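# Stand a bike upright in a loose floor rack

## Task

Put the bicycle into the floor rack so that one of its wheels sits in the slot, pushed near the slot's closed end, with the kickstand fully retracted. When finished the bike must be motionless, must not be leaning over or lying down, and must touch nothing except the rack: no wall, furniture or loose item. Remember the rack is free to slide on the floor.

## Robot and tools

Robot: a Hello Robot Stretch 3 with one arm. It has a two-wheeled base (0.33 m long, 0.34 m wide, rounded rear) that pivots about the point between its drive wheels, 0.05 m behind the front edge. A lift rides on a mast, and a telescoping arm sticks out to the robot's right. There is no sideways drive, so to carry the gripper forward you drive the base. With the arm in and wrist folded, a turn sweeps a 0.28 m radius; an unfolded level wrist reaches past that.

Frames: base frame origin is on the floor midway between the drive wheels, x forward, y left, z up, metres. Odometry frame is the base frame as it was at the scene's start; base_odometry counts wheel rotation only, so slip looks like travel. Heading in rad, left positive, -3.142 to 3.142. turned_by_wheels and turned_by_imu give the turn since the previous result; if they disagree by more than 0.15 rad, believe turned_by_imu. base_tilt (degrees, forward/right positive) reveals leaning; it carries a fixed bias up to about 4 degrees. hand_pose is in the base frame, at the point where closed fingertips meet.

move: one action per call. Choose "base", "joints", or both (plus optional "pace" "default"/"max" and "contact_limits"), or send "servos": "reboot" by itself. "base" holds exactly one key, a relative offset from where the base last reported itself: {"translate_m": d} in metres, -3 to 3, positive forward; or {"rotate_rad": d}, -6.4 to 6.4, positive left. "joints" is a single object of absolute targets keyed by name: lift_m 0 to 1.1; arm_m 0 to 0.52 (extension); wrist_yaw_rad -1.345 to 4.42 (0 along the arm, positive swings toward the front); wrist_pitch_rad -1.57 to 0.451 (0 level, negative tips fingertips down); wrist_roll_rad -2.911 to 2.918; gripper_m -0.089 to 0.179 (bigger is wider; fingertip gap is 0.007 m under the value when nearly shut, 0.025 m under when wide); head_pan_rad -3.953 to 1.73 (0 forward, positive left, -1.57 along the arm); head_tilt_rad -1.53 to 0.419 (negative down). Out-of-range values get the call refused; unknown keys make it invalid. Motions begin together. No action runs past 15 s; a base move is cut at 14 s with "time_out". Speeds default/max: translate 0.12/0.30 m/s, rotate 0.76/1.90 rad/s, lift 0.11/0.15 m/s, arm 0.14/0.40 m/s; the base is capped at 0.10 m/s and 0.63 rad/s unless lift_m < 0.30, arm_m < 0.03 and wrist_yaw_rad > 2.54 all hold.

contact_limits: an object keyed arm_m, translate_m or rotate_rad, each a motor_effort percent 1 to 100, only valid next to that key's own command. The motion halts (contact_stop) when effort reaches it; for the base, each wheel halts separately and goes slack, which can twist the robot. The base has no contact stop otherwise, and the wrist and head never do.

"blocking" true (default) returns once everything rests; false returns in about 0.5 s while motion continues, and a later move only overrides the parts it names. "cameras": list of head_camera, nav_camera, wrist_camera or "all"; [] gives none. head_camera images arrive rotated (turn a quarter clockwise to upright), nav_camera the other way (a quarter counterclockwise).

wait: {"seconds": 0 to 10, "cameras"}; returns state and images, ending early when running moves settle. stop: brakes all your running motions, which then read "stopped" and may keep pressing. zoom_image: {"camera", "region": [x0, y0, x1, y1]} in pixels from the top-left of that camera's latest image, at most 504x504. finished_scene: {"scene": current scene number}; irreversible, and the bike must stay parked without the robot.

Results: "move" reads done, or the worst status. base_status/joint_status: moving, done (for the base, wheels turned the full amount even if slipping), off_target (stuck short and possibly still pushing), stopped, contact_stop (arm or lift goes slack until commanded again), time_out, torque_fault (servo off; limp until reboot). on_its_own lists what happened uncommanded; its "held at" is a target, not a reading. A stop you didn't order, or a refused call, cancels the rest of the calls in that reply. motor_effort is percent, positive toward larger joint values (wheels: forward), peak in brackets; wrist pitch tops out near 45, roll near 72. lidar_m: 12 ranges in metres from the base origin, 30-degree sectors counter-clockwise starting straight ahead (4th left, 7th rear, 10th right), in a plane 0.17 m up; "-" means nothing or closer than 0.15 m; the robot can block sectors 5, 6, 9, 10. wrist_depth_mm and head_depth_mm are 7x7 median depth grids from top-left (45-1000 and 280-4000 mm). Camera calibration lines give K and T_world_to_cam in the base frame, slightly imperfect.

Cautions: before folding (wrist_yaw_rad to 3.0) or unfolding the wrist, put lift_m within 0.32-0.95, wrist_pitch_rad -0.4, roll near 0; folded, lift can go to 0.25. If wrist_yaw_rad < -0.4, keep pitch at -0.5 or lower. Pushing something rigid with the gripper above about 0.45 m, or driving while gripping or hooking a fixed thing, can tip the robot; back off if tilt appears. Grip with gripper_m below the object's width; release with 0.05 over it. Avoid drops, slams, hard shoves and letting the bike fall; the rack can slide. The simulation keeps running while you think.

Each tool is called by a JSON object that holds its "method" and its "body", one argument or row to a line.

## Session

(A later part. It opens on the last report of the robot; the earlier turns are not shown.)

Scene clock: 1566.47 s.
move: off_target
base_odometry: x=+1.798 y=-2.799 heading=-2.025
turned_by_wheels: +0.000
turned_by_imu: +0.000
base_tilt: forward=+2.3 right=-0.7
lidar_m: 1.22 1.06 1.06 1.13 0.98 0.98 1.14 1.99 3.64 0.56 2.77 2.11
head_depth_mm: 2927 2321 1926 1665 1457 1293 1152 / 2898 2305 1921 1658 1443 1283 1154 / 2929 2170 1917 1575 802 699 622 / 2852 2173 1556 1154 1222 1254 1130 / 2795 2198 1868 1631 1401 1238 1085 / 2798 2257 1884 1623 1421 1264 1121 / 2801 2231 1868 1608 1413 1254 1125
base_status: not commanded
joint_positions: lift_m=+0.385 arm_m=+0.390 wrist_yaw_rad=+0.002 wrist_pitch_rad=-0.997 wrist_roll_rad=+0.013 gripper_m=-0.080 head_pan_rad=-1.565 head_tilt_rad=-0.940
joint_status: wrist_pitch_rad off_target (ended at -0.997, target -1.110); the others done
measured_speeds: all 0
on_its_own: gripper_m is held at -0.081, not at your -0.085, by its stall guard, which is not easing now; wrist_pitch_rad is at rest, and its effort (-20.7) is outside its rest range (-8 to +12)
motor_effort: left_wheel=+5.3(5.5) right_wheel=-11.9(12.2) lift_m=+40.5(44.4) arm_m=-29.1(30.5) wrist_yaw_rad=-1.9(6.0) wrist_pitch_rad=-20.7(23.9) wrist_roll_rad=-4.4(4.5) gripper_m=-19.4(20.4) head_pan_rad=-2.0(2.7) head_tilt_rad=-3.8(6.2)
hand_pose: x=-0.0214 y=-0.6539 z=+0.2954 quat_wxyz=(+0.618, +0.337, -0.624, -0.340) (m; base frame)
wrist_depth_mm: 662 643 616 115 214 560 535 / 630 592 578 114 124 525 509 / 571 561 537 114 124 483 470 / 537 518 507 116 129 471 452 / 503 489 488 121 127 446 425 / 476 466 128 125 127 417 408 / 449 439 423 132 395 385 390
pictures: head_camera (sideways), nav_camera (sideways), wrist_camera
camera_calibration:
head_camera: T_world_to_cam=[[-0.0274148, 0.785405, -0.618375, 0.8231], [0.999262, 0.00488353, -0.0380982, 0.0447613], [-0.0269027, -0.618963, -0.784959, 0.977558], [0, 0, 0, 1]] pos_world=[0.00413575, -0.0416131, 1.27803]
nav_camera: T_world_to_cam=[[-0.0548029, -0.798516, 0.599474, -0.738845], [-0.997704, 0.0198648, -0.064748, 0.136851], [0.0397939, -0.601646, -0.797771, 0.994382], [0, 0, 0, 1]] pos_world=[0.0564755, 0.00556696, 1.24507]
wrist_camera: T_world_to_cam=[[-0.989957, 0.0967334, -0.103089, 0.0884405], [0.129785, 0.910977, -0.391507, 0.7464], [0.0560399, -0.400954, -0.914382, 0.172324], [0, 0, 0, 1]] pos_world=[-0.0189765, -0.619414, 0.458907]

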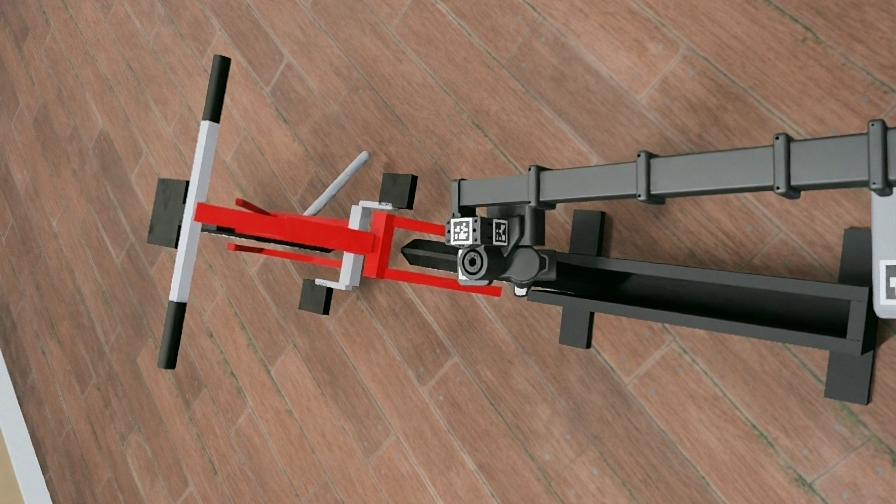

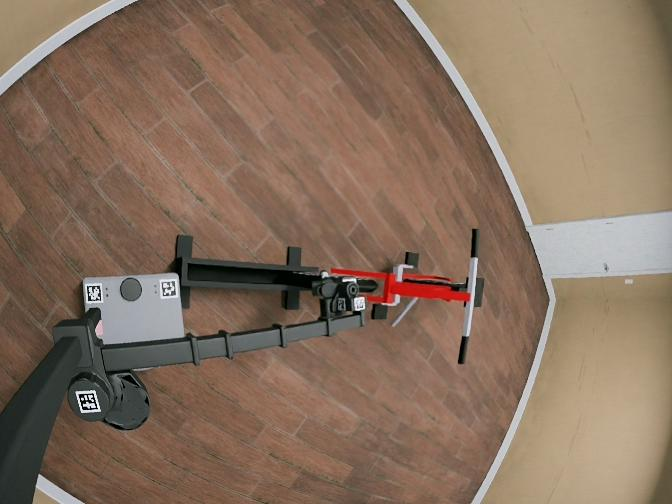

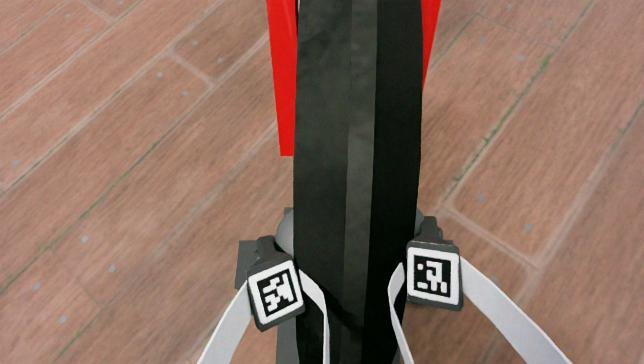

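{"method": "move", "body": {
  "joints": {"arm_m":0.35,"lift_m":0.352,"wrist_pitch_rad":-1.04}
}}

Scene clock: 1569.93 s.
move: contact_stop
base_odometry: x=+1.798 y=-2.798 heading=-2.025
turned_by_wheels: +0.000
turned_by_imu: +0.000
base_tilt: forward=+2.4 right=-0.7
lidar_m: 1.22 1.06 1.06 1.13 0.98 0.98 1.14 1.99 3.66 0.55 2.76 2.11
head_depth_mm: 2966 2334 1942 1648 1460 1286 1158 / 2881 2323 1946 1653 1444 1278 1153 / 2854 2188 1913 1599 877 705 639 / 2851 2151 1564 1205 942 1249 1132 / 2848 2181 1884 1620 1403 1248 1092 / 2800 2239 1884 1614 1422 1268 1116 / 2775 2234 1887 1606 1411 1259 1129
base_status: not commanded
joint_positions: lift_m=+0.367 arm_m=+0.350 wrist_yaw_rad=+0.005 wrist_pitch_rad=-0.940 wrist_roll_rad=+0.013 gripper_m=-0.080 head_pan_rad=-1.565 head_tilt_rad=-0.940
joint_status: lift_m contact_stop (moved -0.018 of -0.033); wrist_pitch_rad off_target (ended at -0.940, target -1.040); the others done
measured_speeds: translate_m=+0.000 rotate_rad=+0.000 lift_m=-0.002 arm_m=+0.000 wrist_yaw_rad=+0.000 wrist_pitch_rad=+0.000 wrist_roll_rad=+0.000 head_pan_rad=+0.000 head_tilt_rad=+0.000
on_its_own: gripper_m is held at -0.081, not at your -0.085, by its stall guard, which is not easing now; lift_m is slack since a contact_stop (your +0.352 is given up); wrist_pitch_rad is at rest, and its effort (-18.9) is outside its rest range (-8 to +12)
motor_effort: left_wheel=+7.4(7.6) right_wheel=-13.6(14.4) lift_m=+28.9(39.3) arm_m=-25.9(31.8) wrist_yaw_rad=-4.8(6.0) wrist_pitch_rad=-18.9(22.5) wrist_roll_rad=-4.4(4.6) gripper_m=-19.4(20.3) head_pan_rad=-2.2(2.5) head_tilt_rad=-4.4(5.4)
hand_pose: x=-0.0210 y=-0.6265 z=+0.2847 quat_wxyz=(+0.627, +0.320, -0.633, -0.321) (m; base frame)
wrist_depth_mm: 705 664 663 111 221 581 542 / 635 611 604 110 527 529 517 / 591 569 547 111 124 497 471 / 545 526 508 114 130 462 454 / 499 495 484 121 128 439 420 / 471 452 129 125 126 404 396 / 449 432 406 134 393 380 377
pictures: head_camera (sideways), nav_camera (sideways), wrist_camera
camera_calibration:
head_camera: T_world_to_cam=[[-0.0274143, 0.785502, -0.618251, 0.822939], [0.999262, 0.00488822, -0.0380984, 0.0447615], [-0.0269042, -0.618839, -0.785057, 0.977685], [0, 0, 0, 1]] pos_world=[0.00413568, -0.0416094, 1.27803]
nav_camera: T_world_to_cam=[[-0.0548034, -0.798611, 0.599348, -0.738681], [-0.997704, 0.0198763, -0.0647439, 0.136846], [0.0397924, -0.60152, -0.797866, 0.994505], [0, 0, 0, 1]] pos_world=[0.0564754, 0.00557585, 1.24507]
wrist_camera: T_world_to_cam=[[-0.990168, 0.0882923, -0.108499, 0.0812907], [0.12762, 0.887776, -0.44223, 0.717109], [0.0572771, -0.451728, -0.890315, 0.134839], [0, 0, 0, 1]] pos_world=[-0.0187493, -0.582899, 0.445997]

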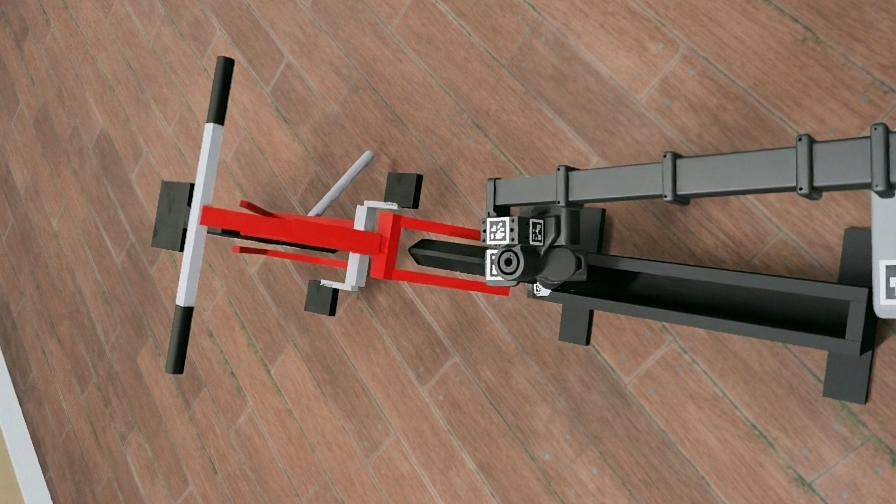

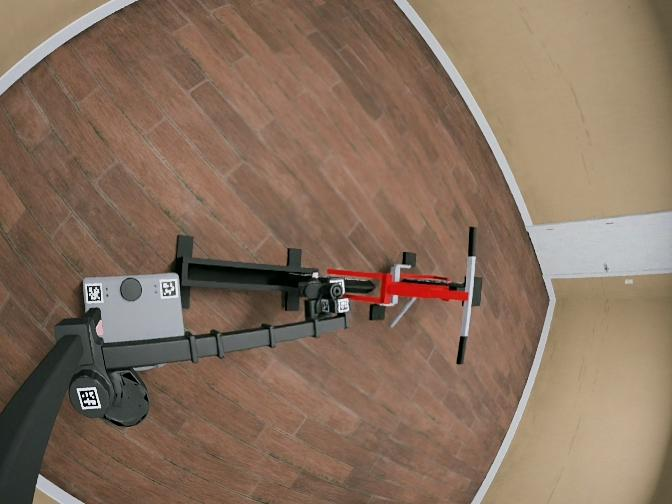

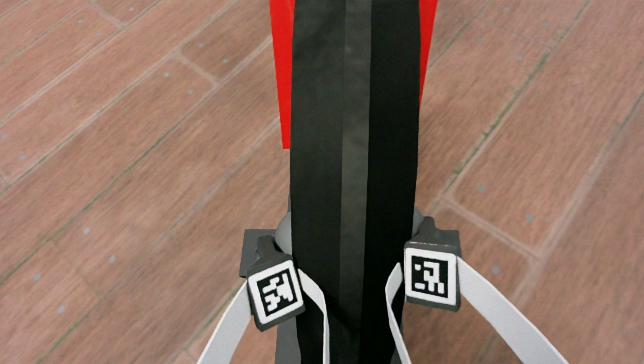

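{"method": "move", "body": {
  "joints": {"arm_m":0.31,"lift_m":0.36,"wrist_pitch_rad":-0.96}
}}

Scene clock: 1573.70 s.
move: contact_stop
base_odometry: x=+1.798 y=-2.798 heading=-2.025
turned_by_wheels: +0.000
turned_by_imu: -0.001
base_tilt: forward=+2.3 right=-0.7
lidar_m: 1.22 1.06 1.06 1.13 0.98 0.98 1.14 1.99 3.67 0.53 2.76 2.11
head_depth_mm: 2933 2329 1930 1655 1454 1292 1158 / 2910 2332 1919 1651 1440 1285 1160 / 2881 2176 1916 1615 879 735 653 / 2847 2159 1552 1221 858 1252 1128 / 2876 2212 1886 1619 1404 1247 1091 / 2777 2266 1878 1611 1420 1265 1124 / 2790 2223 1875 1609 1414 1258 1133
base_status: not commanded
joint_positions: lift_m=+0.350 arm_m=+0.310 wrist_yaw_rad=+0.005 wrist_pitch_rad=-0.881 wrist_roll_rad=+0.014 gripper_m=-0.080 head_pan_rad=-1.565 head_tilt_rad=-0.940
joint_status: lift_m contact_stop (moved -0.017 of -0.007); wrist_pitch_rad off_target (ended at -0.881, target -0.960); the others done
measured_speeds: translate_m=+0.000 rotate_rad=+0.000 lift_m=-0.002 arm_m=+0.000 wrist_yaw_rad=+0.000 wrist_pitch_rad=+0.000 wrist_roll_rad=+0.000 head_pan_rad=+0.000 head_tilt_rad=+0.000
on_its_own: gripper_m is held at -0.081, not at your -0.085, by its stall guard, which is not easing now; lift_m is slack since a contact_stop (your +0.360 is given up); wrist_pitch_rad is at rest, and its effort (-15.1) is outside its rest range (-8 to +12)
motor_effort: left_wheel=+6.5(7.6) right_wheel=-10.7(13.5) lift_m=+28.2(40.1) arm_m=-22.8(32.3) wrist_yaw_rad=-4.3(6.2) wrist_pitch_rad=-15.1(19.5) wrist_roll_rad=-4.7(4.8) gripper_m=-18.7(20.6) head_pan_rad=-2.4(2.5) head_tilt_rad=-4.6(5.5)
hand_pose: x=-0.0209 y=-0.5994 z=+0.2761 quat_wxyz=(+0.636, +0.301, -0.643, -0.302) (m; base frame)
wrist_depth_mm: 745 730 696 109 121 599 564 / 678 646 611 110 250 536 523 / 607 581 557 109 123 498 481 / 560 525 510 113 129 461 453 / 501 492 483 120 129 426 412 / 468 459 129 125 126 399 387 / 437 425 402 139 382 365 371
pictures: head_camera (sideways), nav_camera (sideways), wrist_camera
camera_calibration:
head_camera: T_world_to_cam=[[-0.0274145, 0.785503, -0.618251, 0.822938], [0.999262, 0.00488847, -0.0380984, 0.0447615], [-0.0269041, -0.618839, -0.785057, 0.977685], [0, 0, 0, 1]] pos_world=[0.00413569, -0.0416094, 1.27803]
nav_camera: T_world_to_cam=[[-0.0548032, -0.798611, 0.599348, -0.738681], [-0.997704, 0.0198761, -0.0647439, 0.136846], [0.0397925, -0.60152, -0.797866, 0.994505], [0, 0, 0, 1]] pos_world=[0.0564754, 0.00557588, 1.24507]
wrist_camera: T_world_to_cam=[[-0.990036, 0.0822418, -0.114306, 0.0759984], [0.128479, 0.859823, -0.494163, 0.686822], [0.0576418, -0.503925, -0.861822, 0.100219], [0, 0, 0, 1]] pos_world=[-0.018778, -0.546293, 0.43446]

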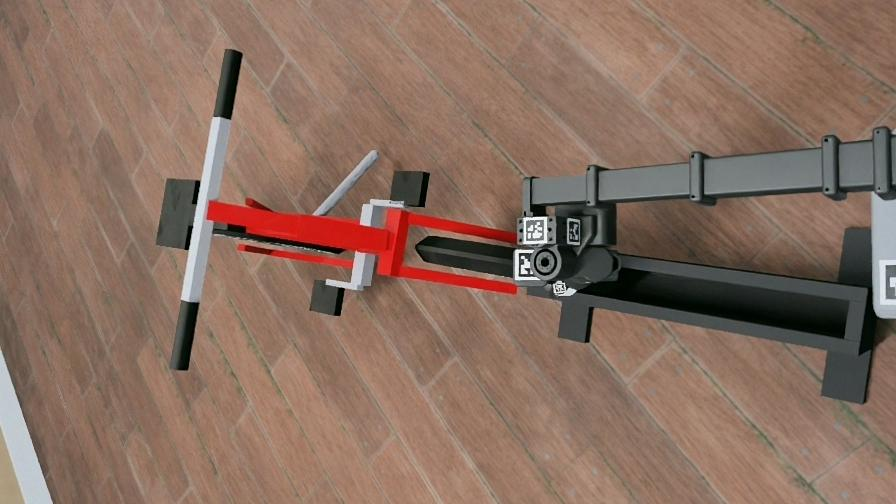

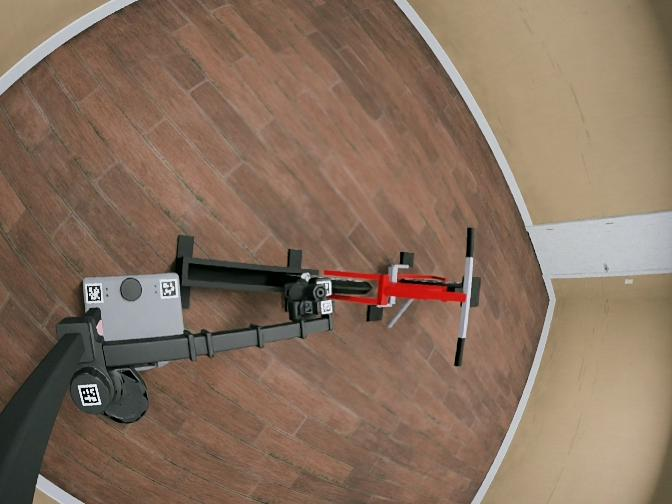

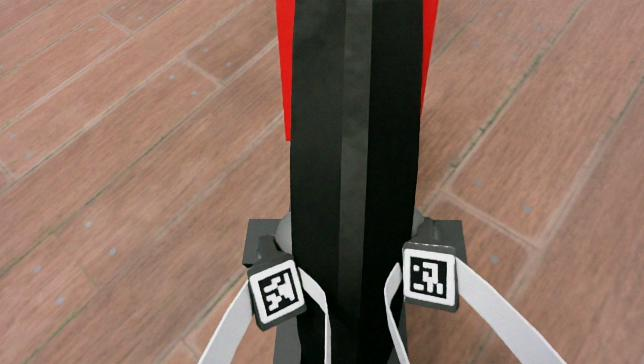

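{"method": "move", "body": {
  "joints": {"arm_m":0.27,"lift_m":0.342,"wrist_pitch_rad":-0.9}
}}

Scene clock: 1577.83 s.
move: contact_stop
base_odometry: x=+1.798 y=-2.798 heading=-2.025
turned_by_wheels: +0.000
turned_by_imu: -0.001
base_tilt: forward=+2.3 right=-0.7
lidar_m: 1.22 1.06 1.06 1.13 0.98 0.98 1.14 1.99 3.66 0.51 2.76 2.10
head_depth_mm: 2927 2345 1933 1667 1450 1291 1157 / 2892 2303 1919 1658 1449 1279 1150 / 2838 2154 1902 1614 1415 765 666 / 2827 2147 1536 1208 854 1239 1135 / 2793 2196 1885 1616 1398 1243 1089 / 2768 2261 1880 1621 1413 1264 1128 / 2730 2231 1872 1619 1415 1260 1128
base_status: not commanded
joint_positions: lift_m=+0.331 arm_m=+0.270 wrist_yaw_rad=+0.008 wrist_pitch_rad=-0.826 wrist_roll_rad=+0.015 gripper_m=-0.080 head_pan_rad=-1.565 head_tilt_rad=-0.940
joint_status: lift_m contact_stop (moved -0.020 of -0.008); wrist_pitch_rad off_target (ended at -0.826, target -0.900); the others done
measured_speeds: translate_m=+0.000 rotate_rad=+0.000 lift_m=-0.003 arm_m=+0.000 wrist_yaw_rad=+0.000 wrist_pitch_rad=+0.000 wrist_roll_rad=+0.000 head_pan_rad=+0.000 head_tilt_rad=+0.000
on_its_own: gripper_m is held at -0.081, not at your -0.085, by its stall guard, which is not easing now; lift_m is slack since a contact_stop (your +0.342 is given up); wrist_pitch_rad is at rest, and its effort (-13.6) is outside its rest range (-8 to +12)
motor_effort: left_wheel=+5.6(6.6) right_wheel=-11.2(11.9) lift_m=+30.1(39.5) arm_m=-26.3(32.2) wrist_yaw_rad=-6.6(7.3) wrist_pitch_rad=-13.6(15.0) wrist_roll_rad=-5.0(5.4) gripper_m=-19.5(20.7) head_pan_rad=-2.1(2.4) head_tilt_rad=-4.2(5.5)
hand_pose: x=-0.0204 y=-0.5710 z=+0.2646 quat_wxyz=(+0.644, +0.284, -0.651, -0.284) (m; base frame)
wrist_depth_mm: 805 765 713 104 119 621 580 / 704 661 638 105 254 556 526 / 620 593 568 107 123 502 480 / 563 524 516 112 445 449 450 / 500 486 476 121 128 417 404 / 460 441 128 126 126 385 376 / 423 417 383 142 361 108 359
pictures: head_camera (sideways), nav_camera (sideways), wrist_camera
camera_calibration:
head_camera: T_world_to_cam=[[-0.0274147, 0.785502, -0.618251, 0.822939], [0.999262, 0.0048887, -0.0380984, 0.0447615], [-0.0269039, -0.618839, -0.785057, 0.977685], [0, 0, 0, 1]] pos_world=[0.0041357, -0.0416094, 1.27803]
nav_camera: T_world_to_cam=[[-0.054803, -0.798611, 0.599348, -0.738681], [-0.997704, 0.0198758, -0.0647439, 0.136846], [0.0397927, -0.60152, -0.797866, 0.994505], [0, 0, 0, 1]] pos_world=[0.0564754, 0.00557587, 1.24507]
wrist_camera: T_world_to_cam=[[-0.990054, 0.0735474, -0.119935, 0.0694501], [0.127266, 0.831582, -0.540625, 0.652756], [0.0599739, -0.550511, -0.832671, 0.0703703], [0, 0, 0, 1]] pos_world=[-0.0185348, -0.509188, 0.419821]

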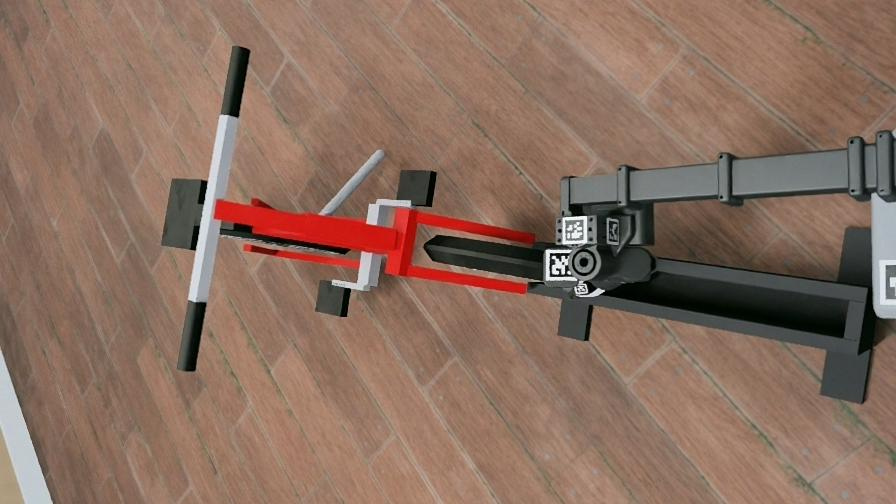

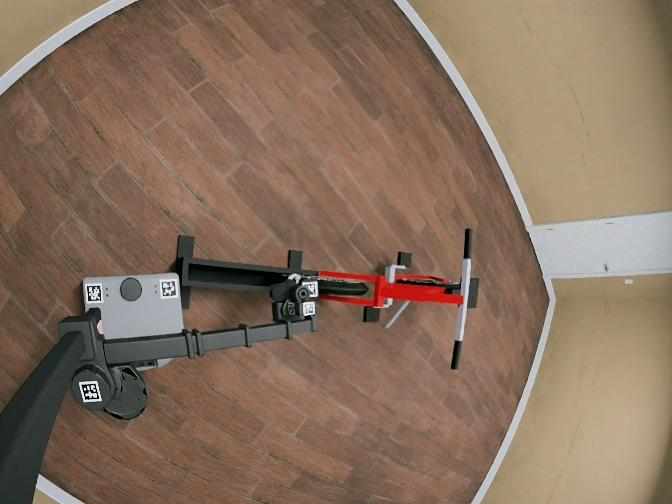

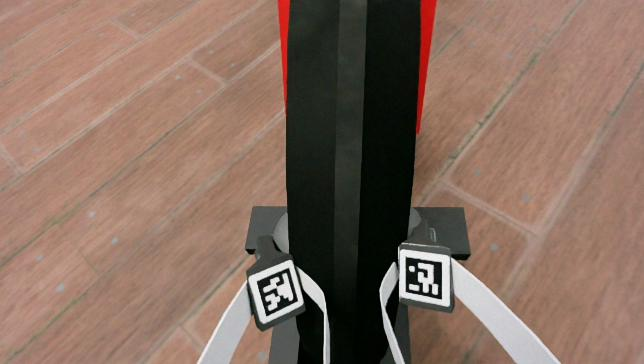

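{"method": "move", "body": {
  "joints": {"arm_m":0.24,"lift_m":0.31,"wrist_pitch_rad":-0.86}
}}

Scene clock: 1587.30 s.
move: contact_stop
base_odometry: x=+1.798 y=-2.799 heading=-2.025
turned_by_wheels: +0.000
turned_by_imu: -0.001
base_tilt: forward=+2.3 right=-0.8
lidar_m: 1.22 1.06 1.06 1.13 0.98 0.98 1.14 1.99 3.66 0.50 2.76 2.11
head_depth_mm: 2949 2317 1945 1663 1444 1293 1159 / 2984 2301 1918 1653 1438 1288 1156 / 2862 2129 1905 1615 1429 780 690 / 2850 2152 1527 1210 939 1217 1122 / 2835 2194 1884 1625 1401 1247 1090 / 2810 2265 1888 1622 1415 1259 1118 / 2757 2227 1868 1598 1411 1259 1136
base_status: not commanded
joint_positions: lift_m=+0.312 arm_m=+0.240 wrist_yaw_rad=+0.012 wrist_pitch_rad=-0.773 wrist_roll_rad=+0.016 gripper_m=-0.080 head_pan_rad=-1.565 head_tilt_rad=-0.940
joint_status: lift_m contact_stop (moved -0.018 of -0.021); wrist_pitch_rad off_target (ended at -0.773, target -0.860); the others done
measured_speeds: translate_m=+0.000 rotate_rad=+0.000 lift_m=-0.004 arm_m=+0.000 wrist_yaw_rad=+0.000 wrist_pitch_rad=+0.024 wrist_roll_rad=+0.000 head_pan_rad=+0.000 head_tilt_rad=+0.000
on_its_own: gripper_m is held at -0.081, not at your -0.085, by its stall guard, which is not easing now; lift_m is slack since a contact_stop; wrist_yaw_rad is at rest, and its effort (-10.4) is outside its rest range (-9 to +9); wrist_pitch_rad is at rest, and its effort (-16.0) is outside its rest range (-8 to +12)
motor_effort: left_wheel=+6.9(7.4) right_wheel=-14.7(15.4) lift_m=+30.3(37.1) arm_m=-27.7(32.9) wrist_yaw_rad=-10.4(10.7) wrist_pitch_rad=-16.0(18.2) wrist_roll_rad=-5.4(5.6) gripper_m=-19.5(20.1) head_pan_rad=-1.9(2.6) head_tilt_rad=-4.5(5.4)
hand_pose: x=-0.0197 y=-0.5515 z=+0.2549 quat_wxyz=(+0.651, +0.268, -0.658, -0.265) (m; base frame)
wrist_depth_mm: 856 801 777 107 235 641 598 / 748 708 660 103 251 560 534 / 638 607 590 105 122 525 490 / 561 538 514 111 460 455 433 / 508 490 468 120 128 410 404 / 457 446 128 127 126 381 378 / 418 400 227 144 352 344 343
pictures: head_camera (sideways), nav_camera (sideways), wrist_camera
camera_calibration:
head_camera: T_world_to_cam=[[-0.0274153, 0.785543, -0.618199, 0.822871], [0.999262, 0.00489169, -0.0380984, 0.0447616], [-0.0269039, -0.618788, -0.785098, 0.977738], [0, 0, 0, 1]] pos_world=[0.00413571, -0.0416078, 1.27802]
nav_camera: T_world_to_cam=[[-0.0548024, -0.79865, 0.599295, -0.738613], [-0.997704, 0.0198796, -0.0647422, 0.136843], [0.0397926, -0.601467, -0.797906, 0.994556], [0, 0, 0, 1]] pos_world=[0.0564754, 0.00557964, 1.24507]
wrist_camera: T_world_to_cam=[[-0.99012, 0.0640971, -0.124713, 0.0635471], [0.125454, 0.802226, -0.58369, 0.626015], [0.0626355, -0.593569, -0.802342, 0.0414874], [0, 0, 0, 1]] pos_world=[-0.0182152, -0.481653, 0.406611]

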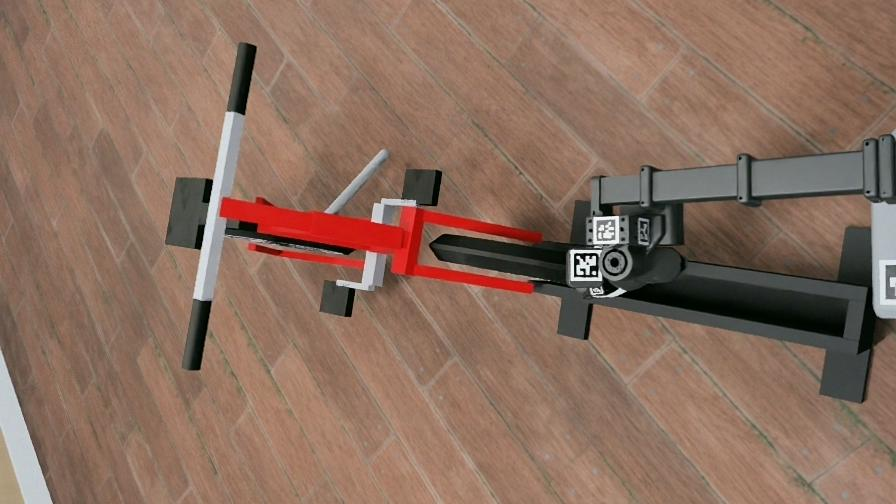

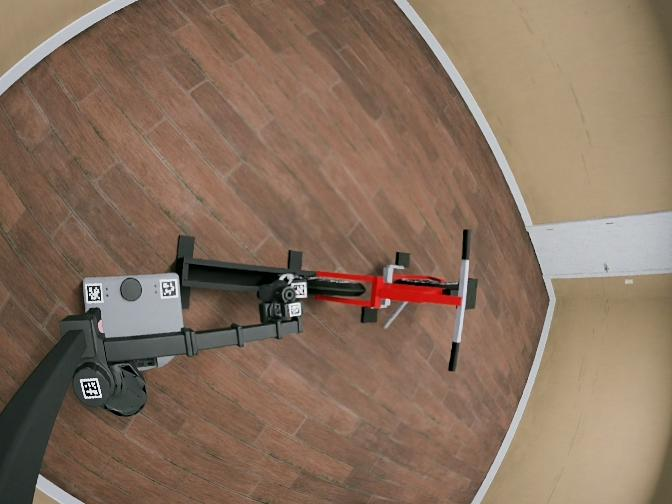

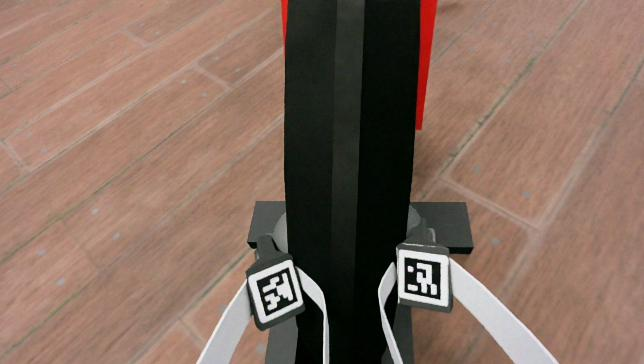

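{"method": "move", "body": {
  "joints": {"gripper_m":0.12},
  "cameras": []
}}

{"method": "move", "body": {
  "joints": {"lift_m":0.56,"wrist_pitch_rad":-1.3},
  "cameras": []
}}

{"method": "move", "body": {
  "joints": {"arm_m":0.479},
  "cameras": []
}}

{"method": "move", "body": {
  "joints": {"lift_m":0.49}
}}

Scene clock: 1610.77 s.
move: done
base_odometry: x=+1.798 y=-2.798 heading=-2.025
turned_by_wheels: +0.000
turned_by_imu: -0.002
base_tilt: forward=+2.3 right=-0.8
lidar_m: 1.22 1.06 1.06 1.13 0.98 0.98 1.14 1.99 3.66 0.50 2.77 2.11
head_depth_mm: 2953 2332 1939 1669 1444 1287 1160 / 2918 2310 1925 1649 1447 1284 1151 / 2839 2127 1915 1607 1438 782 691 / 2858 2182 1538 1200 951 1212 1130 / 2844 2199 1894 1619 1401 1245 1093 / 2828 2228 1881 1618 1428 1256 1116 / 2766 2207 1861 1604 1419 1257 1131
base_status: not commanded
joint_positions: lift_m=+0.311 arm_m=+0.240 wrist_yaw_rad=+0.002 wrist_pitch_rad=-0.865 wrist_roll_rad=+0.006 gripper_m=+0.120 head_pan_rad=-1.565 head_tilt_rad=-0.940
joint_status: all done
measured_speeds: all 0
on_its_own: lift_m is slack since a contact_stop; wrist_pitch_rad moved -0.092 to your old target -0.860
motor_effort: left_wheel=+4.0(7.1) right_wheel=-2.5(15.3) lift_m=+25.9(27.1) arm_m=-0.1(11.7) wrist_yaw_rad=-1.3(11.8) wrist_pitch_rad=+1.1(17.4) wrist_roll_rad=-2.0(5.6) gripper_m=+0.8(81.0) head_pan_rad=-2.0(2.6) head_tilt_rad=-4.3(5.6)
hand_pose: x=-0.0213 y=-0.5329 z=+0.2390 quat_wxyz=(+0.641, +0.296, -0.643, -0.297) (m; base frame)
wrist_depth_mm: 693 653 632 97 565 552 529 / 626 588 566 102 503 507 488 / 568 531 518 107 475 459 441 / 509 488 469 117 254 429 409 / 458 449 434 126 397 140 380 / 432 412 133 154 369 124 113 / 394 120 220 268 343 347 329
pictures: none
No camera images: "cameras" was empty.

Scene clock: 1613.87 s.
move: done
base_odometry: x=+1.798 y=-2.798 heading=-2.025
turned_by_wheels: +0.000
turned_by_imu: -0.001
base_tilt: forward=+2.3 right=-0.8
lidar_m: 1.22 1.06 1.06 1.13 0.98 0.98 1.14 1.99 3.66 0.50 2.77 2.11
head_depth_mm: 2941 2344 1943 1661 1447 1282 1155 / 2902 2358 1928 1642 1425 518 440 / 2892 2124 1919 1411 611 1237 1130 / 2834 2175 1541 1167 666 1259 1129 / 2821 2187 1887 1630 1407 1240 1093 / 2808 2248 1877 1616 1412 1263 1119 / 2779 2229 1864 1602 1412 1260 1129
base_status: not commanded
joint_positions: lift_m=+0.560 arm_m=+0.240 wrist_yaw_rad=+0.002 wrist_pitch_rad=-1.298 wrist_roll_rad=+0.006 gripper_m=+0.120 head_pan_rad=-1.565 head_tilt_rad=-0.940
joint_status: all done
measured_speeds: all 0
motor_effort: left_wheel=+4.0(4.2) right_wheel=-2.4(3.0) lift_m=+28.6(30.8) arm_m=-17.3(17.4) wrist_yaw_rad=-1.5(3.0) wrist_pitch_rad=-0.5(2.4) wrist_roll_rad=-1.9(2.2) gripper_m=+0.9(1.4) head_pan_rad=-1.7(2.7) head_tilt_rad=-5.1(5.5)
hand_pose: x=-0.0215 y=-0.4308 z=+0.4455 quat_wxyz=(+0.562, +0.427, -0.564, -0.428) (m; base frame)
wrist_depth_mm: 659 660 650 276 616 613 614 / 654 651 645 305 605 598 593 / 646 633 632 408 612 597 581 / 636 629 619 553 595 594 583 / 632 619 600 593 589 140 572 / 628 615 145 592 589 121 115 / 618 120 586 440 576 578 567
pictures: none
No camera images: "cameras" was empty.

Scene clock: 1616.87 s.
move: done
base_odometry: x=+1.798 y=-2.798 heading=-2.025
turned_by_wheels: +0.000
turned_by_imu: -0.001
base_tilt: forward=+2.3 right=-0.8
lidar_m: 1.22 1.06 1.06 1.13 0.98 0.98 1.14 1.99 3.67 0.50 2.76 2.11
head_depth_mm: 2934 2338 1945 1663 1459 1286 1151 / 2893 2332 1921 1658 1418 524 439 / 2896 2120 782 671 1361 1240 1131 / 2883 2166 780 1108 1255 1254 1129 / 2828 2200 1908 1605 1401 1237 1092 / 2813 2238 1896 1615 1411 1264 1121 / 2798 2227 1867 1609 1418 1265 1131
base_status: not commanded
joint_positions: lift_m=+0.560 arm_m=+0.479 wrist_yaw_rad=+0.000 wrist_pitch_rad=-1.298 wrist_roll_rad=+0.005 gripper_m=+0.120 head_pan_rad=-1.565 head_tilt_rad=-0.940
joint_status: all done
measured_speeds: all 0
motor_effort: left_wheel=+3.3(4.0) right_wheel=-1.9(2.6) lift_m=+23.6(29.0) arm_m=+19.0(20.5) wrist_yaw_rad=-0.4(2.1) wrist_pitch_rad=-0.5(1.0) wrist_roll_rad=-1.6(2.2) gripper_m=+1.0(1.7) head_pan_rad=-1.6(3.0) head_tilt_rad=-4.4(5.3)
hand_pose: x=-0.0216 y=-0.6696 z=+0.4454 quat_wxyz=(+0.562, +0.427, -0.564, -0.429) (m; base frame)
wrist_depth_mm: 659 654 642 206 202 610 600 / 670 644 643 270 260 602 600 / 643 645 626 291 279 604 573 / 651 653 620 362 341 599 580 / 631 616 598 450 240 140 579 / 640 617 146 448 580 122 115 / 621 120 592 434 581 569 558
pictures: none
No camera images: "cameras" was empty.

Scene clock: 1618.33 s.
move: done
base_odometry: x=+1.798 y=-2.798 heading=-2.025
turned_by_wheels: +0.000
turned_by_imu: +0.000
base_tilt: forward=+2.3 right=-0.8
lidar_m: 1.22 1.06 1.06 1.13 0.98 0.98 1.14 1.99 3.64 0.50 2.76 2.11
head_depth_mm: 2958 2329 1941 1668 1457 1291 1156 / 2920 2322 1928 1659 1443 1265 533 / 2884 2121 1899 780 663 604 965 / 2853 2174 1492 929 1255 1254 1130 / 2834 2209 1886 1619 1399 1251 1091 / 2779 2247 1888 1623 1422 1267 1118 / 2740 2240 1872 1609 1410 1251 1132
base_status: not commanded
joint_positions: lift_m=+0.490 arm_m=+0.479 wrist_yaw_rad=+0.000 wrist_pitch_rad=-1.298 wrist_roll_rad=+0.005 gripper_m=+0.120 head_pan_rad=-1.565 head_tilt_rad=-0.940
joint_status: all done
measured_speeds: all 0
motor_effort: left_wheel=+3.3(3.5) right_wheel=-2.1(2.5) lift_m=+23.2(24.0) arm_m=+17.7(19.3) wrist_yaw_rad=-0.7(1.5) wrist_pitch_rad=-0.1(0.8) wrist_roll_rad=-1.6(1.8) gripper_m=+0.8(1.4) head_pan_rad=-2.2(2.7) head_tilt_rad=-4.4(5.3)
hand_pose: x=-0.0216 y=-0.6696 z=+0.3754 quat_wxyz=(+0.562, +0.427, -0.564, -0.429) (m; base frame)
wrist_depth_mm: 595 578 567 189 205 532 530 / 585 563 575 199 184 530 523 / 587 558 549 224 173 514 515 / 561 555 551 285 166 517 519 / 567 554 538 379 162 140 505 / 556 546 146 369 166 124 115 / 543 120 522 368 182 507 496
pictures: head_camera (sideways), nav_camera (sideways), wrist_camera
camera_calibration:
head_camera: T_world_to_cam=[[-0.0274142, 0.785543, -0.618199, 0.822871], [0.999262, 0.00489026, -0.0380984, 0.0447616], [-0.0269048, -0.618787, -0.785098, 0.977738], [0, 0, 0, 1]] pos_world=[0.00413565, -0.0416078, 1.27802]
nav_camera: T_world_to_cam=[[-0.0548035, -0.79865, 0.599295, -0.738613], [-0.997704, 0.019881, -0.0647422, 0.136843], [0.0397918, -0.601467, -0.797906, 0.994556], [0, 0, 0, 1]] pos_world=[0.0564754, 0.00557957, 1.24507]
wrist_camera: T_world_to_cam=[[-0.990818, 0.117526, -0.0668446, 0.0982359], [0.124038, 0.986868, -0.10347, 0.734697], [0.0538064, -0.110811, -0.992384, 0.462668], [0, 0, 0, 1]] pos_world=[-0.0186908, -0.685325, 0.54173]

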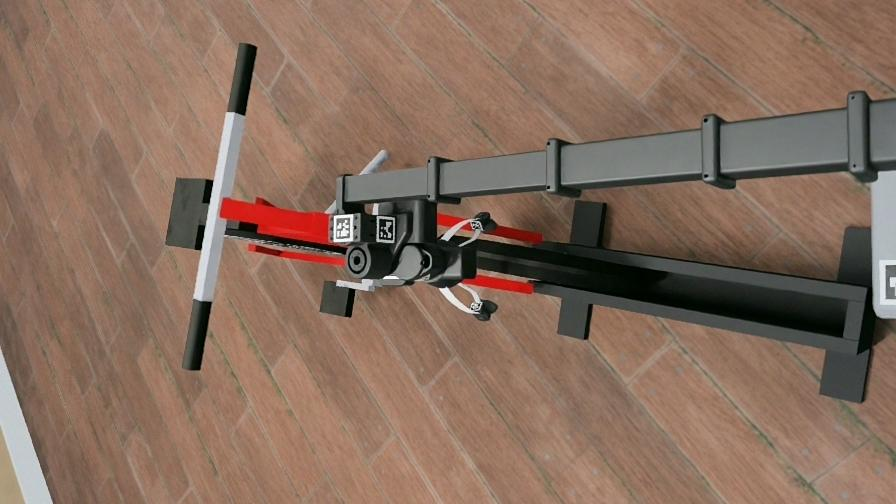

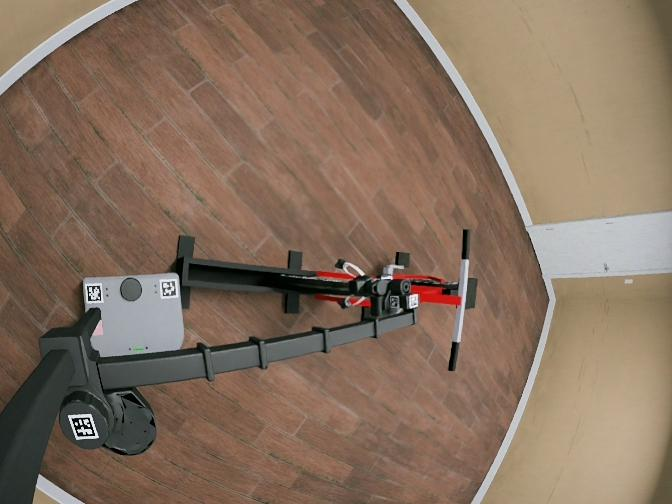

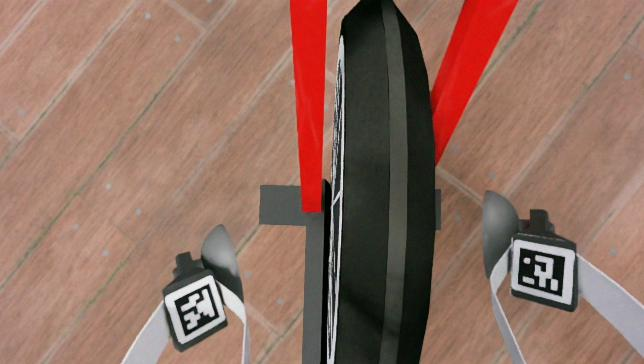

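{"method": "move", "body": {
  "base": {"translate_m":-0.006},
  "joints": {"lift_m":0.473,"gripper_m":0.03},
  "cameras": []
}}

{"method": "move", "body": {
  "joints": {"gripper_m":-0.04},
  "cameras": []
}}

{"method": "move", "body": {
  "joints": {"gripper_m":-0.085},
  "cameras": []
}}

{"method": "move", "body": {
  "joints": {"arm_m":0.39,"lift_m":0.463,"wrist_pitch_rad":-1.22}
}}

Scene clock: 1634.73 s.
move: done
base_odometry: x=+1.800 y=-2.793 heading=-2.025
turned_by_wheels: +0.000
turned_by_imu: -0.002
base_tilt: forward=+2.3 right=-0.8
lidar_m: 1.23 1.06 1.06 1.13 0.98 0.98 1.13 1.98 3.65 0.50 2.78 2.12
head_depth_mm: 2925 2326 1934 1650 1447 1290 1156 / 2869 2315 1917 1652 1443 1265 1104 / 2852 2261 1910 805 684 605 967 / 2871 2150 1452 964 1254 1253 1138 / 2823 2199 1903 1619 1404 1247 1037 / 2826 2242 1865 1616 1419 1260 1114 / 2810 2238 1863 1619 1416 1255 1134
base_status: done
joint_positions: lift_m=+0.473 arm_m=+0.479 wrist_yaw_rad=-0.006 wrist_pitch_rad=-1.298 wrist_roll_rad=+0.005 gripper_m=+0.030 head_pan_rad=-1.565 head_tilt_rad=-0.940
joint_status: all done
measured_speeds: all 0
motor_effort: left_wheel=-7.6(7.6) right_wheel=+9.8(10.4) lift_m=+23.8(24.0) arm_m=+14.0(15.3) wrist_yaw_rad=+5.2(5.5) wrist_pitch_rad=-0.8(1.0) wrist_roll_rad=-1.7(1.9) gripper_m=-10.7(83.7) head_pan_rad=-2.1(2.7) head_tilt_rad=-4.0(5.9)
hand_pose: x=-0.0219 y=-0.6696 z=+0.3584 quat_wxyz=(+0.561, +0.425, -0.565, -0.430) (m; base frame)
wrist_depth_mm: 576 554 555 179 176 525 515 / 559 562 540 176 173 515 500 / 558 544 531 163 162 503 495 / 567 545 527 156 156 504 500 / 544 530 536 149 145 503 491 / 543 529 529 144 141 122 492 / 529 520 507 152 166 481 485
pictures: none
No camera images: "cameras" was empty.

Scene clock: 1635.97 s.
move: done
base_odometry: x=+1.800 y=-2.793 heading=-2.025
turned_by_wheels: +0.000
turned_by_imu: +0.000
base_tilt: forward=+2.3 right=-0.8
lidar_m: 1.23 1.06 1.06 1.13 0.98 0.98 1.14 1.98 3.64 0.50 2.77 2.12
head_depth_mm: 2923 2339 1928 1657 1457 1288 1163 / 2915 2303 1934 1657 1441 1262 1106 / 2873 2245 1919 805 683 605 959 / 2867 2137 1441 958 1263 1250 1146 / 2873 2213 1888 1616 1394 1252 1040 / 2829 2247 1873 1617 1411 1268 1115 / 2793 2229 1879 1608 1424 1261 1132
base_status: not commanded
joint_positions: lift_m=+0.473 arm_m=+0.479 wrist_yaw_rad=-0.008 wrist_pitch_rad=-1.298 wrist_roll_rad=+0.005 gripper_m=-0.039 head_pan_rad=-1.565 head_tilt_rad=-0.940
joint_status: all done
measured_speeds: all 0
motor_effort: left_wheel=-8.7(8.7) right_wheel=+12.3(12.6) lift_m=+36.4(36.4) arm_m=+12.5(13.9) wrist_yaw_rad=+6.5(7.5) wrist_pitch_rad=-0.4(0.9) wrist_roll_rad=-1.8(1.8) gripper_m=-28.6(98.3) head_pan_rad=-1.9(2.7) head_tilt_rad=-4.6(5.5)
hand_pose: x=-0.0220 y=-0.6697 z=+0.3584 quat_wxyz=(+0.560, +0.424, -0.566, -0.431) (m; base frame)
wrist_depth_mm: 565 567 556 174 176 513 518 / 557 548 545 172 173 512 510 / 546 552 538 161 161 508 510 / 552 543 518 155 156 505 497 / 541 532 520 151 138 505 494 / 527 536 523 129 128 501 488 / 523 520 110 154 490 490 485
pictures: none
No camera images: "cameras" was empty.

Scene clock: 1637.03 s.
move: done
base_odometry: x=+1.800 y=-2.793 heading=-2.025
turned_by_wheels: +0.000
turned_by_imu: +0.000
base_tilt: forward=+2.3 right=-0.7
lidar_m: 1.23 1.06 1.06 1.13 0.98 0.98 1.13 1.98 3.65 0.50 2.77 2.13
head_depth_mm: 2936 2324 1943 1663 1444 1282 1161 / 2923 2322 1922 1655 1446 1266 1111 / 2894 2235 1899 805 683 606 963 / 2824 2158 1444 962 1266 1247 1139 / 2783 2219 1900 1633 1405 1248 1042 / 2796 2256 1889 1618 1415 1262 1118 / 2803 2222 1866 1600 1409 1255 1131
base_status: not commanded
joint_positions: lift_m=+0.473 arm_m=+0.479 wrist_yaw_rad=-0.009 wrist_pitch_rad=-1.298 wrist_roll_rad=+0.005 gripper_m=-0.083 head_pan_rad=-1.565 head_tilt_rad=-0.940
joint_status: all done
measured_speeds: all 0
motor_effort: left_wheel=-8.9(9.0) right_wheel=+12.5(13.3) lift_m=+35.1(36.5) arm_m=+10.8(12.5) wrist_yaw_rad=+6.9(8.6) wrist_pitch_rad=-0.2(0.8) wrist_roll_rad=-1.7(1.8) gripper_m=-47.0(98.1) head_pan_rad=-2.2(2.9) head_tilt_rad=-4.4(5.1)
hand_pose: x=-0.0220 y=-0.6697 z=+0.3584 quat_wxyz=(+0.560, +0.424, -0.566, -0.431) (m; base frame)
wrist_depth_mm: 558 555 551 173 175 511 509 / 560 556 549 173 172 514 508 / 559 556 535 160 159 507 506 / 554 535 532 155 156 496 492 / 546 529 529 151 138 498 496 / 535 531 522 129 128 493 486 / 527 526 521 155 485 496 476
pictures: none
No camera images: "cameras" was empty.

Scene clock: 1638.90 s.
move: contact_stop
base_odometry: x=+1.800 y=-2.793 heading=-2.025
turned_by_wheels: +0.000
turned_by_imu: +0.000
base_tilt: forward=+2.3 right=-0.8
lidar_m: 1.23 1.06 1.07 1.13 0.98 0.98 1.14 1.98 3.64 0.47 2.77 2.12
head_depth_mm: 2980 2351 1924 1652 1445 1292 1163 / 2912 2295 1923 1646 1445 1289 1108 / 2873 2285 1903 814 715 619 960 / 2882 2216 1532 811 1221 1255 1143 / 2827 2243 1884 1631 1393 1246 1037 / 2799 2265 1879 1609 1413 1260 1125 / 2761 2249 1855 1611 1416 1260 1130
base_status: not commanded
joint_positions: lift_m=+0.459 arm_m=+0.390 wrist_yaw_rad=-0.007 wrist_pitch_rad=-1.182 wrist_roll_rad=+0.005 gripper_m=-0.080 head_pan_rad=-1.565 head_tilt_rad=-0.940
joint_status: lift_m contact_stop (moved -0.014 of -0.010); the others done
measured_speeds: translate_m=+0.000 rotate_rad=+0.000 lift_m=-0.002 arm_m=+0.000 wrist_yaw_rad=+0.000 wrist_pitch_rad=+0.000 wrist_roll_rad=+0.000 head_pan_rad=+0.000 head_tilt_rad=+0.000
on_its_own: lift_m is slack since a contact_stop
motor_effort: left_wheel=-4.1(10.7) right_wheel=+4.8(18.1) lift_m=+28.1(35.0) arm_m=-21.7(24.4) wrist_yaw_rad=+5.7(12.1) wrist_pitch_rad=-7.6(7.6) wrist_roll_rad=-1.8(1.9) gripper_m=-18.1(48.0) head_pan_rad=-2.3(2.8) head_tilt_rad=-4.9(5.2)
hand_pose: x=-0.0221 y=-0.6099 z=+0.3517 quat_wxyz=(+0.585, +0.391, -0.590, -0.397) (m; base frame)
wrist_depth_mm: 615 616 594 180 188 546 545 / 605 576 569 164 211 533 527 / 571 575 562 155 243 517 506 / 565 552 551 147 485 505 497 / 542 539 510 146 146 489 483 / 520 511 510 132 127 481 459 / 508 507 487 146 461 458 453
pictures: head_camera (sideways), nav_camera (sideways), wrist_camera
camera_calibration:
head_camera: T_world_to_cam=[[-0.0274142, 0.785543, -0.618199, 0.822871], [0.999262, 0.00489026, -0.0380984, 0.0447616], [-0.0269048, -0.618787, -0.785098, 0.977738], [0, 0, 0, 1]] pos_world=[0.00413565, -0.0416078, 1.27802]
nav_camera: T_world_to_cam=[[-0.0548035, -0.79865, 0.599295, -0.738613], [-0.997704, 0.019881, -0.0647422, 0.136843], [0.0397918, -0.601467, -0.797906, 0.994556], [0, 0, 0, 1]] pos_world=[0.0564754, 0.00557957, 1.24507]
wrist_camera: T_world_to_cam=[[-0.990076, 0.115468, -0.0801077, 0.0925643], [0.130433, 0.96721, -0.217924, 0.701735], [0.0523178, -0.22621, -0.972672, 0.368468], [0, 0, 0, 1]] pos_world=[-0.0191613, -0.606062, 0.518739]

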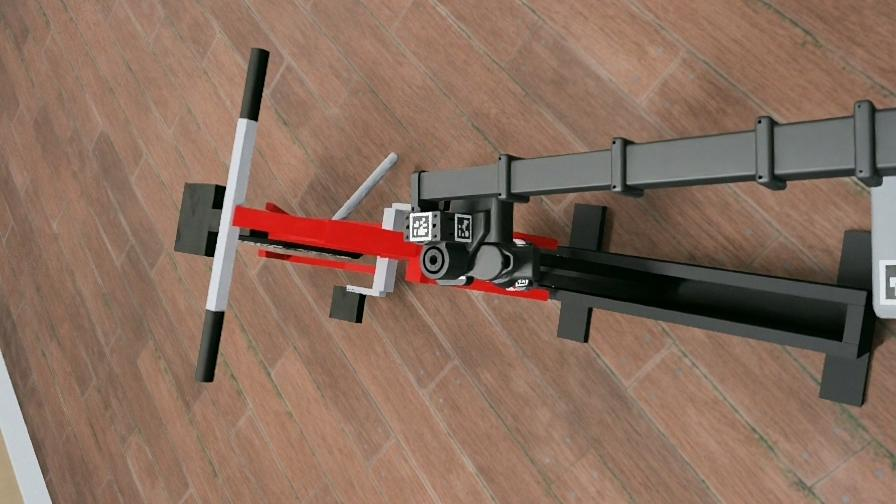

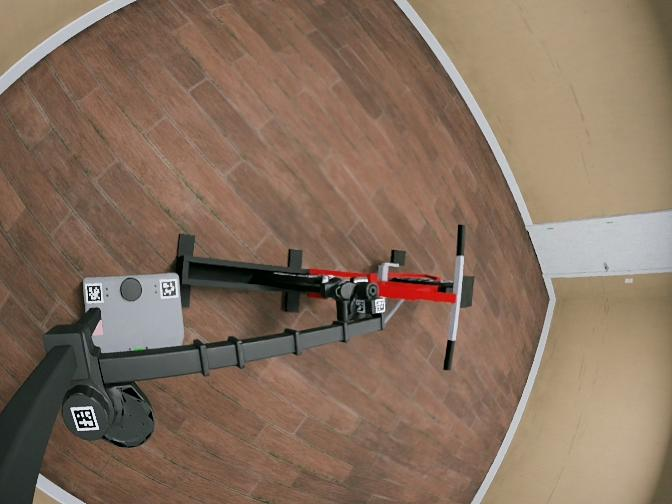

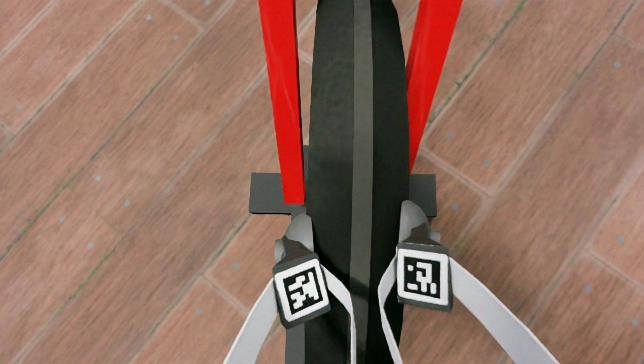

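Working nicely. Continue the stroke.

{"method": "move", "body": {
  "joints": {"arm_m":0.30,"lift_m":0.44,"wrist_pitch_rad":-1.1},
  "cameras": ["head_camera"]
}}

{"method": "move", "body": {
  "joints": {"arm_m":0.21,"lift_m":0.405,"wrist_pitch_rad":-1.03}
}}

Scene clock: 1643.93 s.
move: contact_stop
base_odometry: x=+1.800 y=-2.793 heading=-2.025
turned_by_wheels: +0.000
turned_by_imu: +0.000
base_tilt: forward=+2.3 right=-0.8
lidar_m: 1.23 1.07 1.07 1.13 0.97 0.97 1.14 1.98 3.64 0.44 2.77 2.12
head_depth_mm: 2912 2341 1913 1656 1452 1293 1156 / 2894 2310 1880 1653 1447 1283 1134 / 2891 2293 1913 1587 741 642 582 / 2841 2192 1535 1124 845 1261 1139 / 2839 2292 1893 1631 1393 1230 1060 / 2813 2236 1876 1622 1421 1261 1119 / 2758 2242 1889 1611 1408 1254 1135
base_status: not commanded
joint_positions: lift_m=+0.438 arm_m=+0.300 wrist_yaw_rad=+0.006 wrist_pitch_rad=-1.046 wrist_roll_rad=+0.005 gripper_m=-0.080 head_pan_rad=-1.565 head_tilt_rad=-0.940
joint_status: lift_m contact_stop (moved -0.022 of -0.019); wrist_pitch_rad off_target (ended at -1.046, target -1.100); the others done
measured_speeds: translate_m=+0.000 rotate_rad=+0.000 lift_m=-0.006 arm_m=+0.000 wrist_yaw_rad=+0.010 wrist_pitch_rad=+0.000 wrist_roll_rad=+0.000 head_pan_rad=+0.000 head_tilt_rad=+0.000
on_its_own: lift_m is slack since a contact_stop; wrist_pitch_rad is at rest, and its effort (-9.8) is outside its rest range (-8 to +12)
motor_effort: left_wheel=+3.8(4.2) right_wheel=-6.2(6.6) lift_m=+32.1(39.3) arm_m=-23.8(27.0) wrist_yaw_rad=-4.7(6.8) wrist_pitch_rad=-9.8(10.7) wrist_roll_rad=-1.8(1.9) gripper_m=-17.4(18.5) head_pan_rad=-2.1(2.6) head_tilt_rad=-4.8(5.2)
hand_pose: x=-0.0210 y=-0.5524 z=+0.3425 quat_wxyz=(+0.612, +0.354, -0.613, -0.353) (m; base frame)
wrist_depth_mm: 709 684 645 174 212 585 571 / 666 636 599 157 244 554 550 / 612 589 582 144 275 542 511 / 576 566 540 142 495 510 491 / 558 536 528 145 150 479 477 / 523 507 510 139 126 461 447 / 505 486 471 151 455 436 428
pictures: head_camera (sideways)
camera_calibration:
head_camera: T_world_to_cam=[[-0.0274144, 0.785543, -0.618199, 0.822871], [0.999262, 0.0048905, -0.0380984, 0.0447616], [-0.0269047, -0.618787, -0.785098, 0.977738], [0, 0, 0, 1]] pos_world=[0.00413566, -0.0416078, 1.27802]

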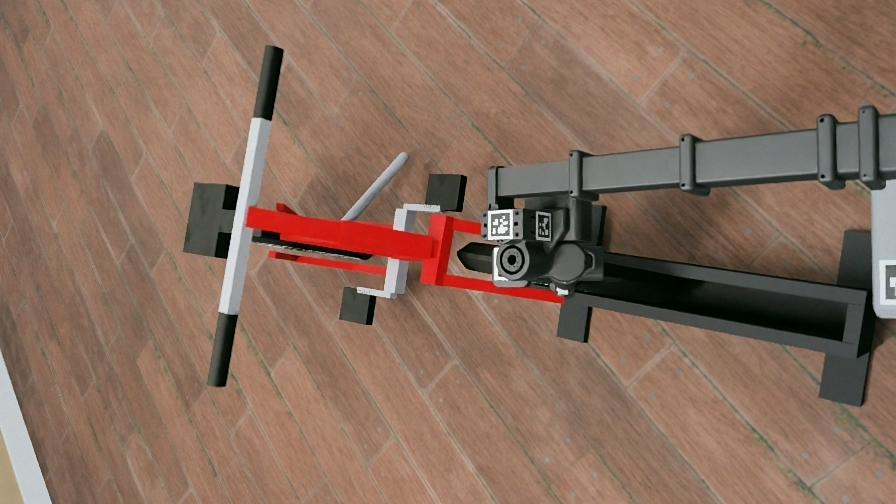

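not run: a stop that you did not command came earlier in this reply.

{"method": "move", "body": {
  "joints": {"arm_m":0.21,"wrist_pitch_rad":-1.0,"lift_m":0.425},
  "cameras": ["head_camera"]
}}

Scene clock: 1651.07 s.
move: contact_stop
base_odometry: x=+1.800 y=-2.793 heading=-2.025
turned_by_wheels: +0.000
turned_by_imu: -0.001
base_tilt: forward=+2.4 right=-0.7
lidar_m: 1.22 1.06 1.07 1.13 0.98 0.98 1.13 1.99 3.66 0.28 0.20 2.12
head_depth_mm: 2962 2357 1891 1656 1443 1292 1159 / 2921 2324 1896 1659 1440 1289 1138 / 2855 2276 1838 1571 1385 670 598 / 2864 2300 1530 1120 843 1217 1128 / 2804 2259 1884 1620 1398 1225 1087 / 2805 2251 1881 1619 1414 1268 1121 / 2778 2240 1868 1609 1408 1263 1129
base_status: not commanded
joint_positions: lift_m=+0.412 arm_m=+0.210 wrist_yaw_rad=+0.005 wrist_pitch_rad=-0.942 wrist_roll_rad=+0.005 gripper_m=-0.080 head_pan_rad=-1.565 head_tilt_rad=-0.940
joint_status: lift_m contact_stop (moved -0.026 of -0.013); wrist_pitch_rad off_target (ended at -0.942, target -1.000); the others done
measured_speeds: translate_m=+0.000 rotate_rad=+0.000 lift_m=-0.004 arm_m=+0.000 wrist_yaw_rad=+0.010 wrist_pitch_rad=+0.000 wrist_roll_rad=+0.000 head_pan_rad=+0.000 head_tilt_rad=+0.000
on_its_own: lift_m is slack since a contact_stop (your +0.425 is given up); wrist_pitch_rad is at rest, and its effort (-10.6) is outside its rest range (-8 to +12)
motor_effort: left_wheel=+3.7(5.4) right_wheel=-9.2(10.5) lift_m=+30.0(39.4) arm_m=-22.9(29.0) wrist_yaw_rad=-4.0(7.9) wrist_pitch_rad=-10.6(11.1) wrist_roll_rad=-1.9(2.0) gripper_m=-18.0(18.6) head_pan_rad=-2.4(2.6) head_tilt_rad=-4.2(5.4)
hand_pose: x=-0.0210 y=-0.4861 z=+0.3288 quat_wxyz=(+0.629, +0.322, -0.631, -0.321) (m; base frame)
wrist_depth_mm: 781 737 715 158 237 622 616 / 679 674 654 150 258 577 572 / 640 617 615 141 540 547 519 / 583 579 558 141 511 512 498 / 551 547 537 145 151 477 463 / 514 506 492 132 126 449 438 / 489 473 451 156 428 424 413
pictures: head_camera (sideways)
camera_calibration:
head_camera: T_world_to_cam=[[-0.0274143, 0.785543, -0.618199, 0.822871], [0.999262, 0.00489037, -0.0380984, 0.0447616], [-0.0269047, -0.618788, -0.785097, 0.977738], [0, 0, 0, 1]] pos_world=[0.00413565, -0.0416078, 1.27802]

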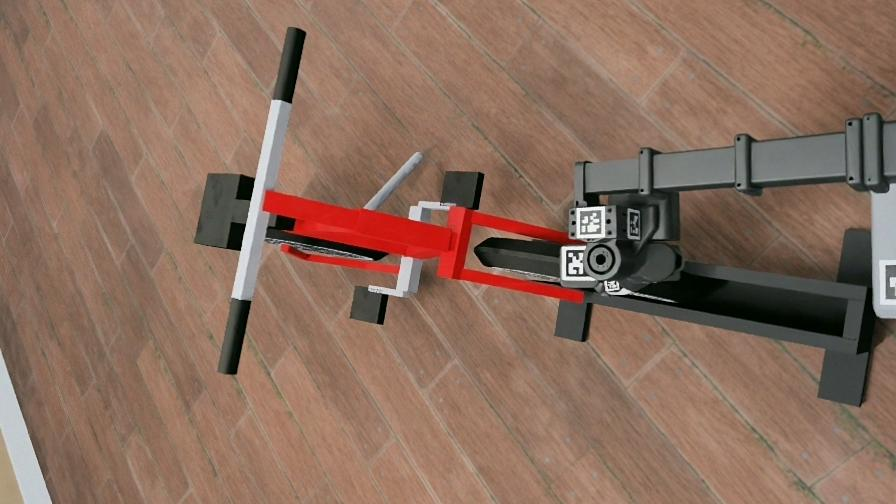

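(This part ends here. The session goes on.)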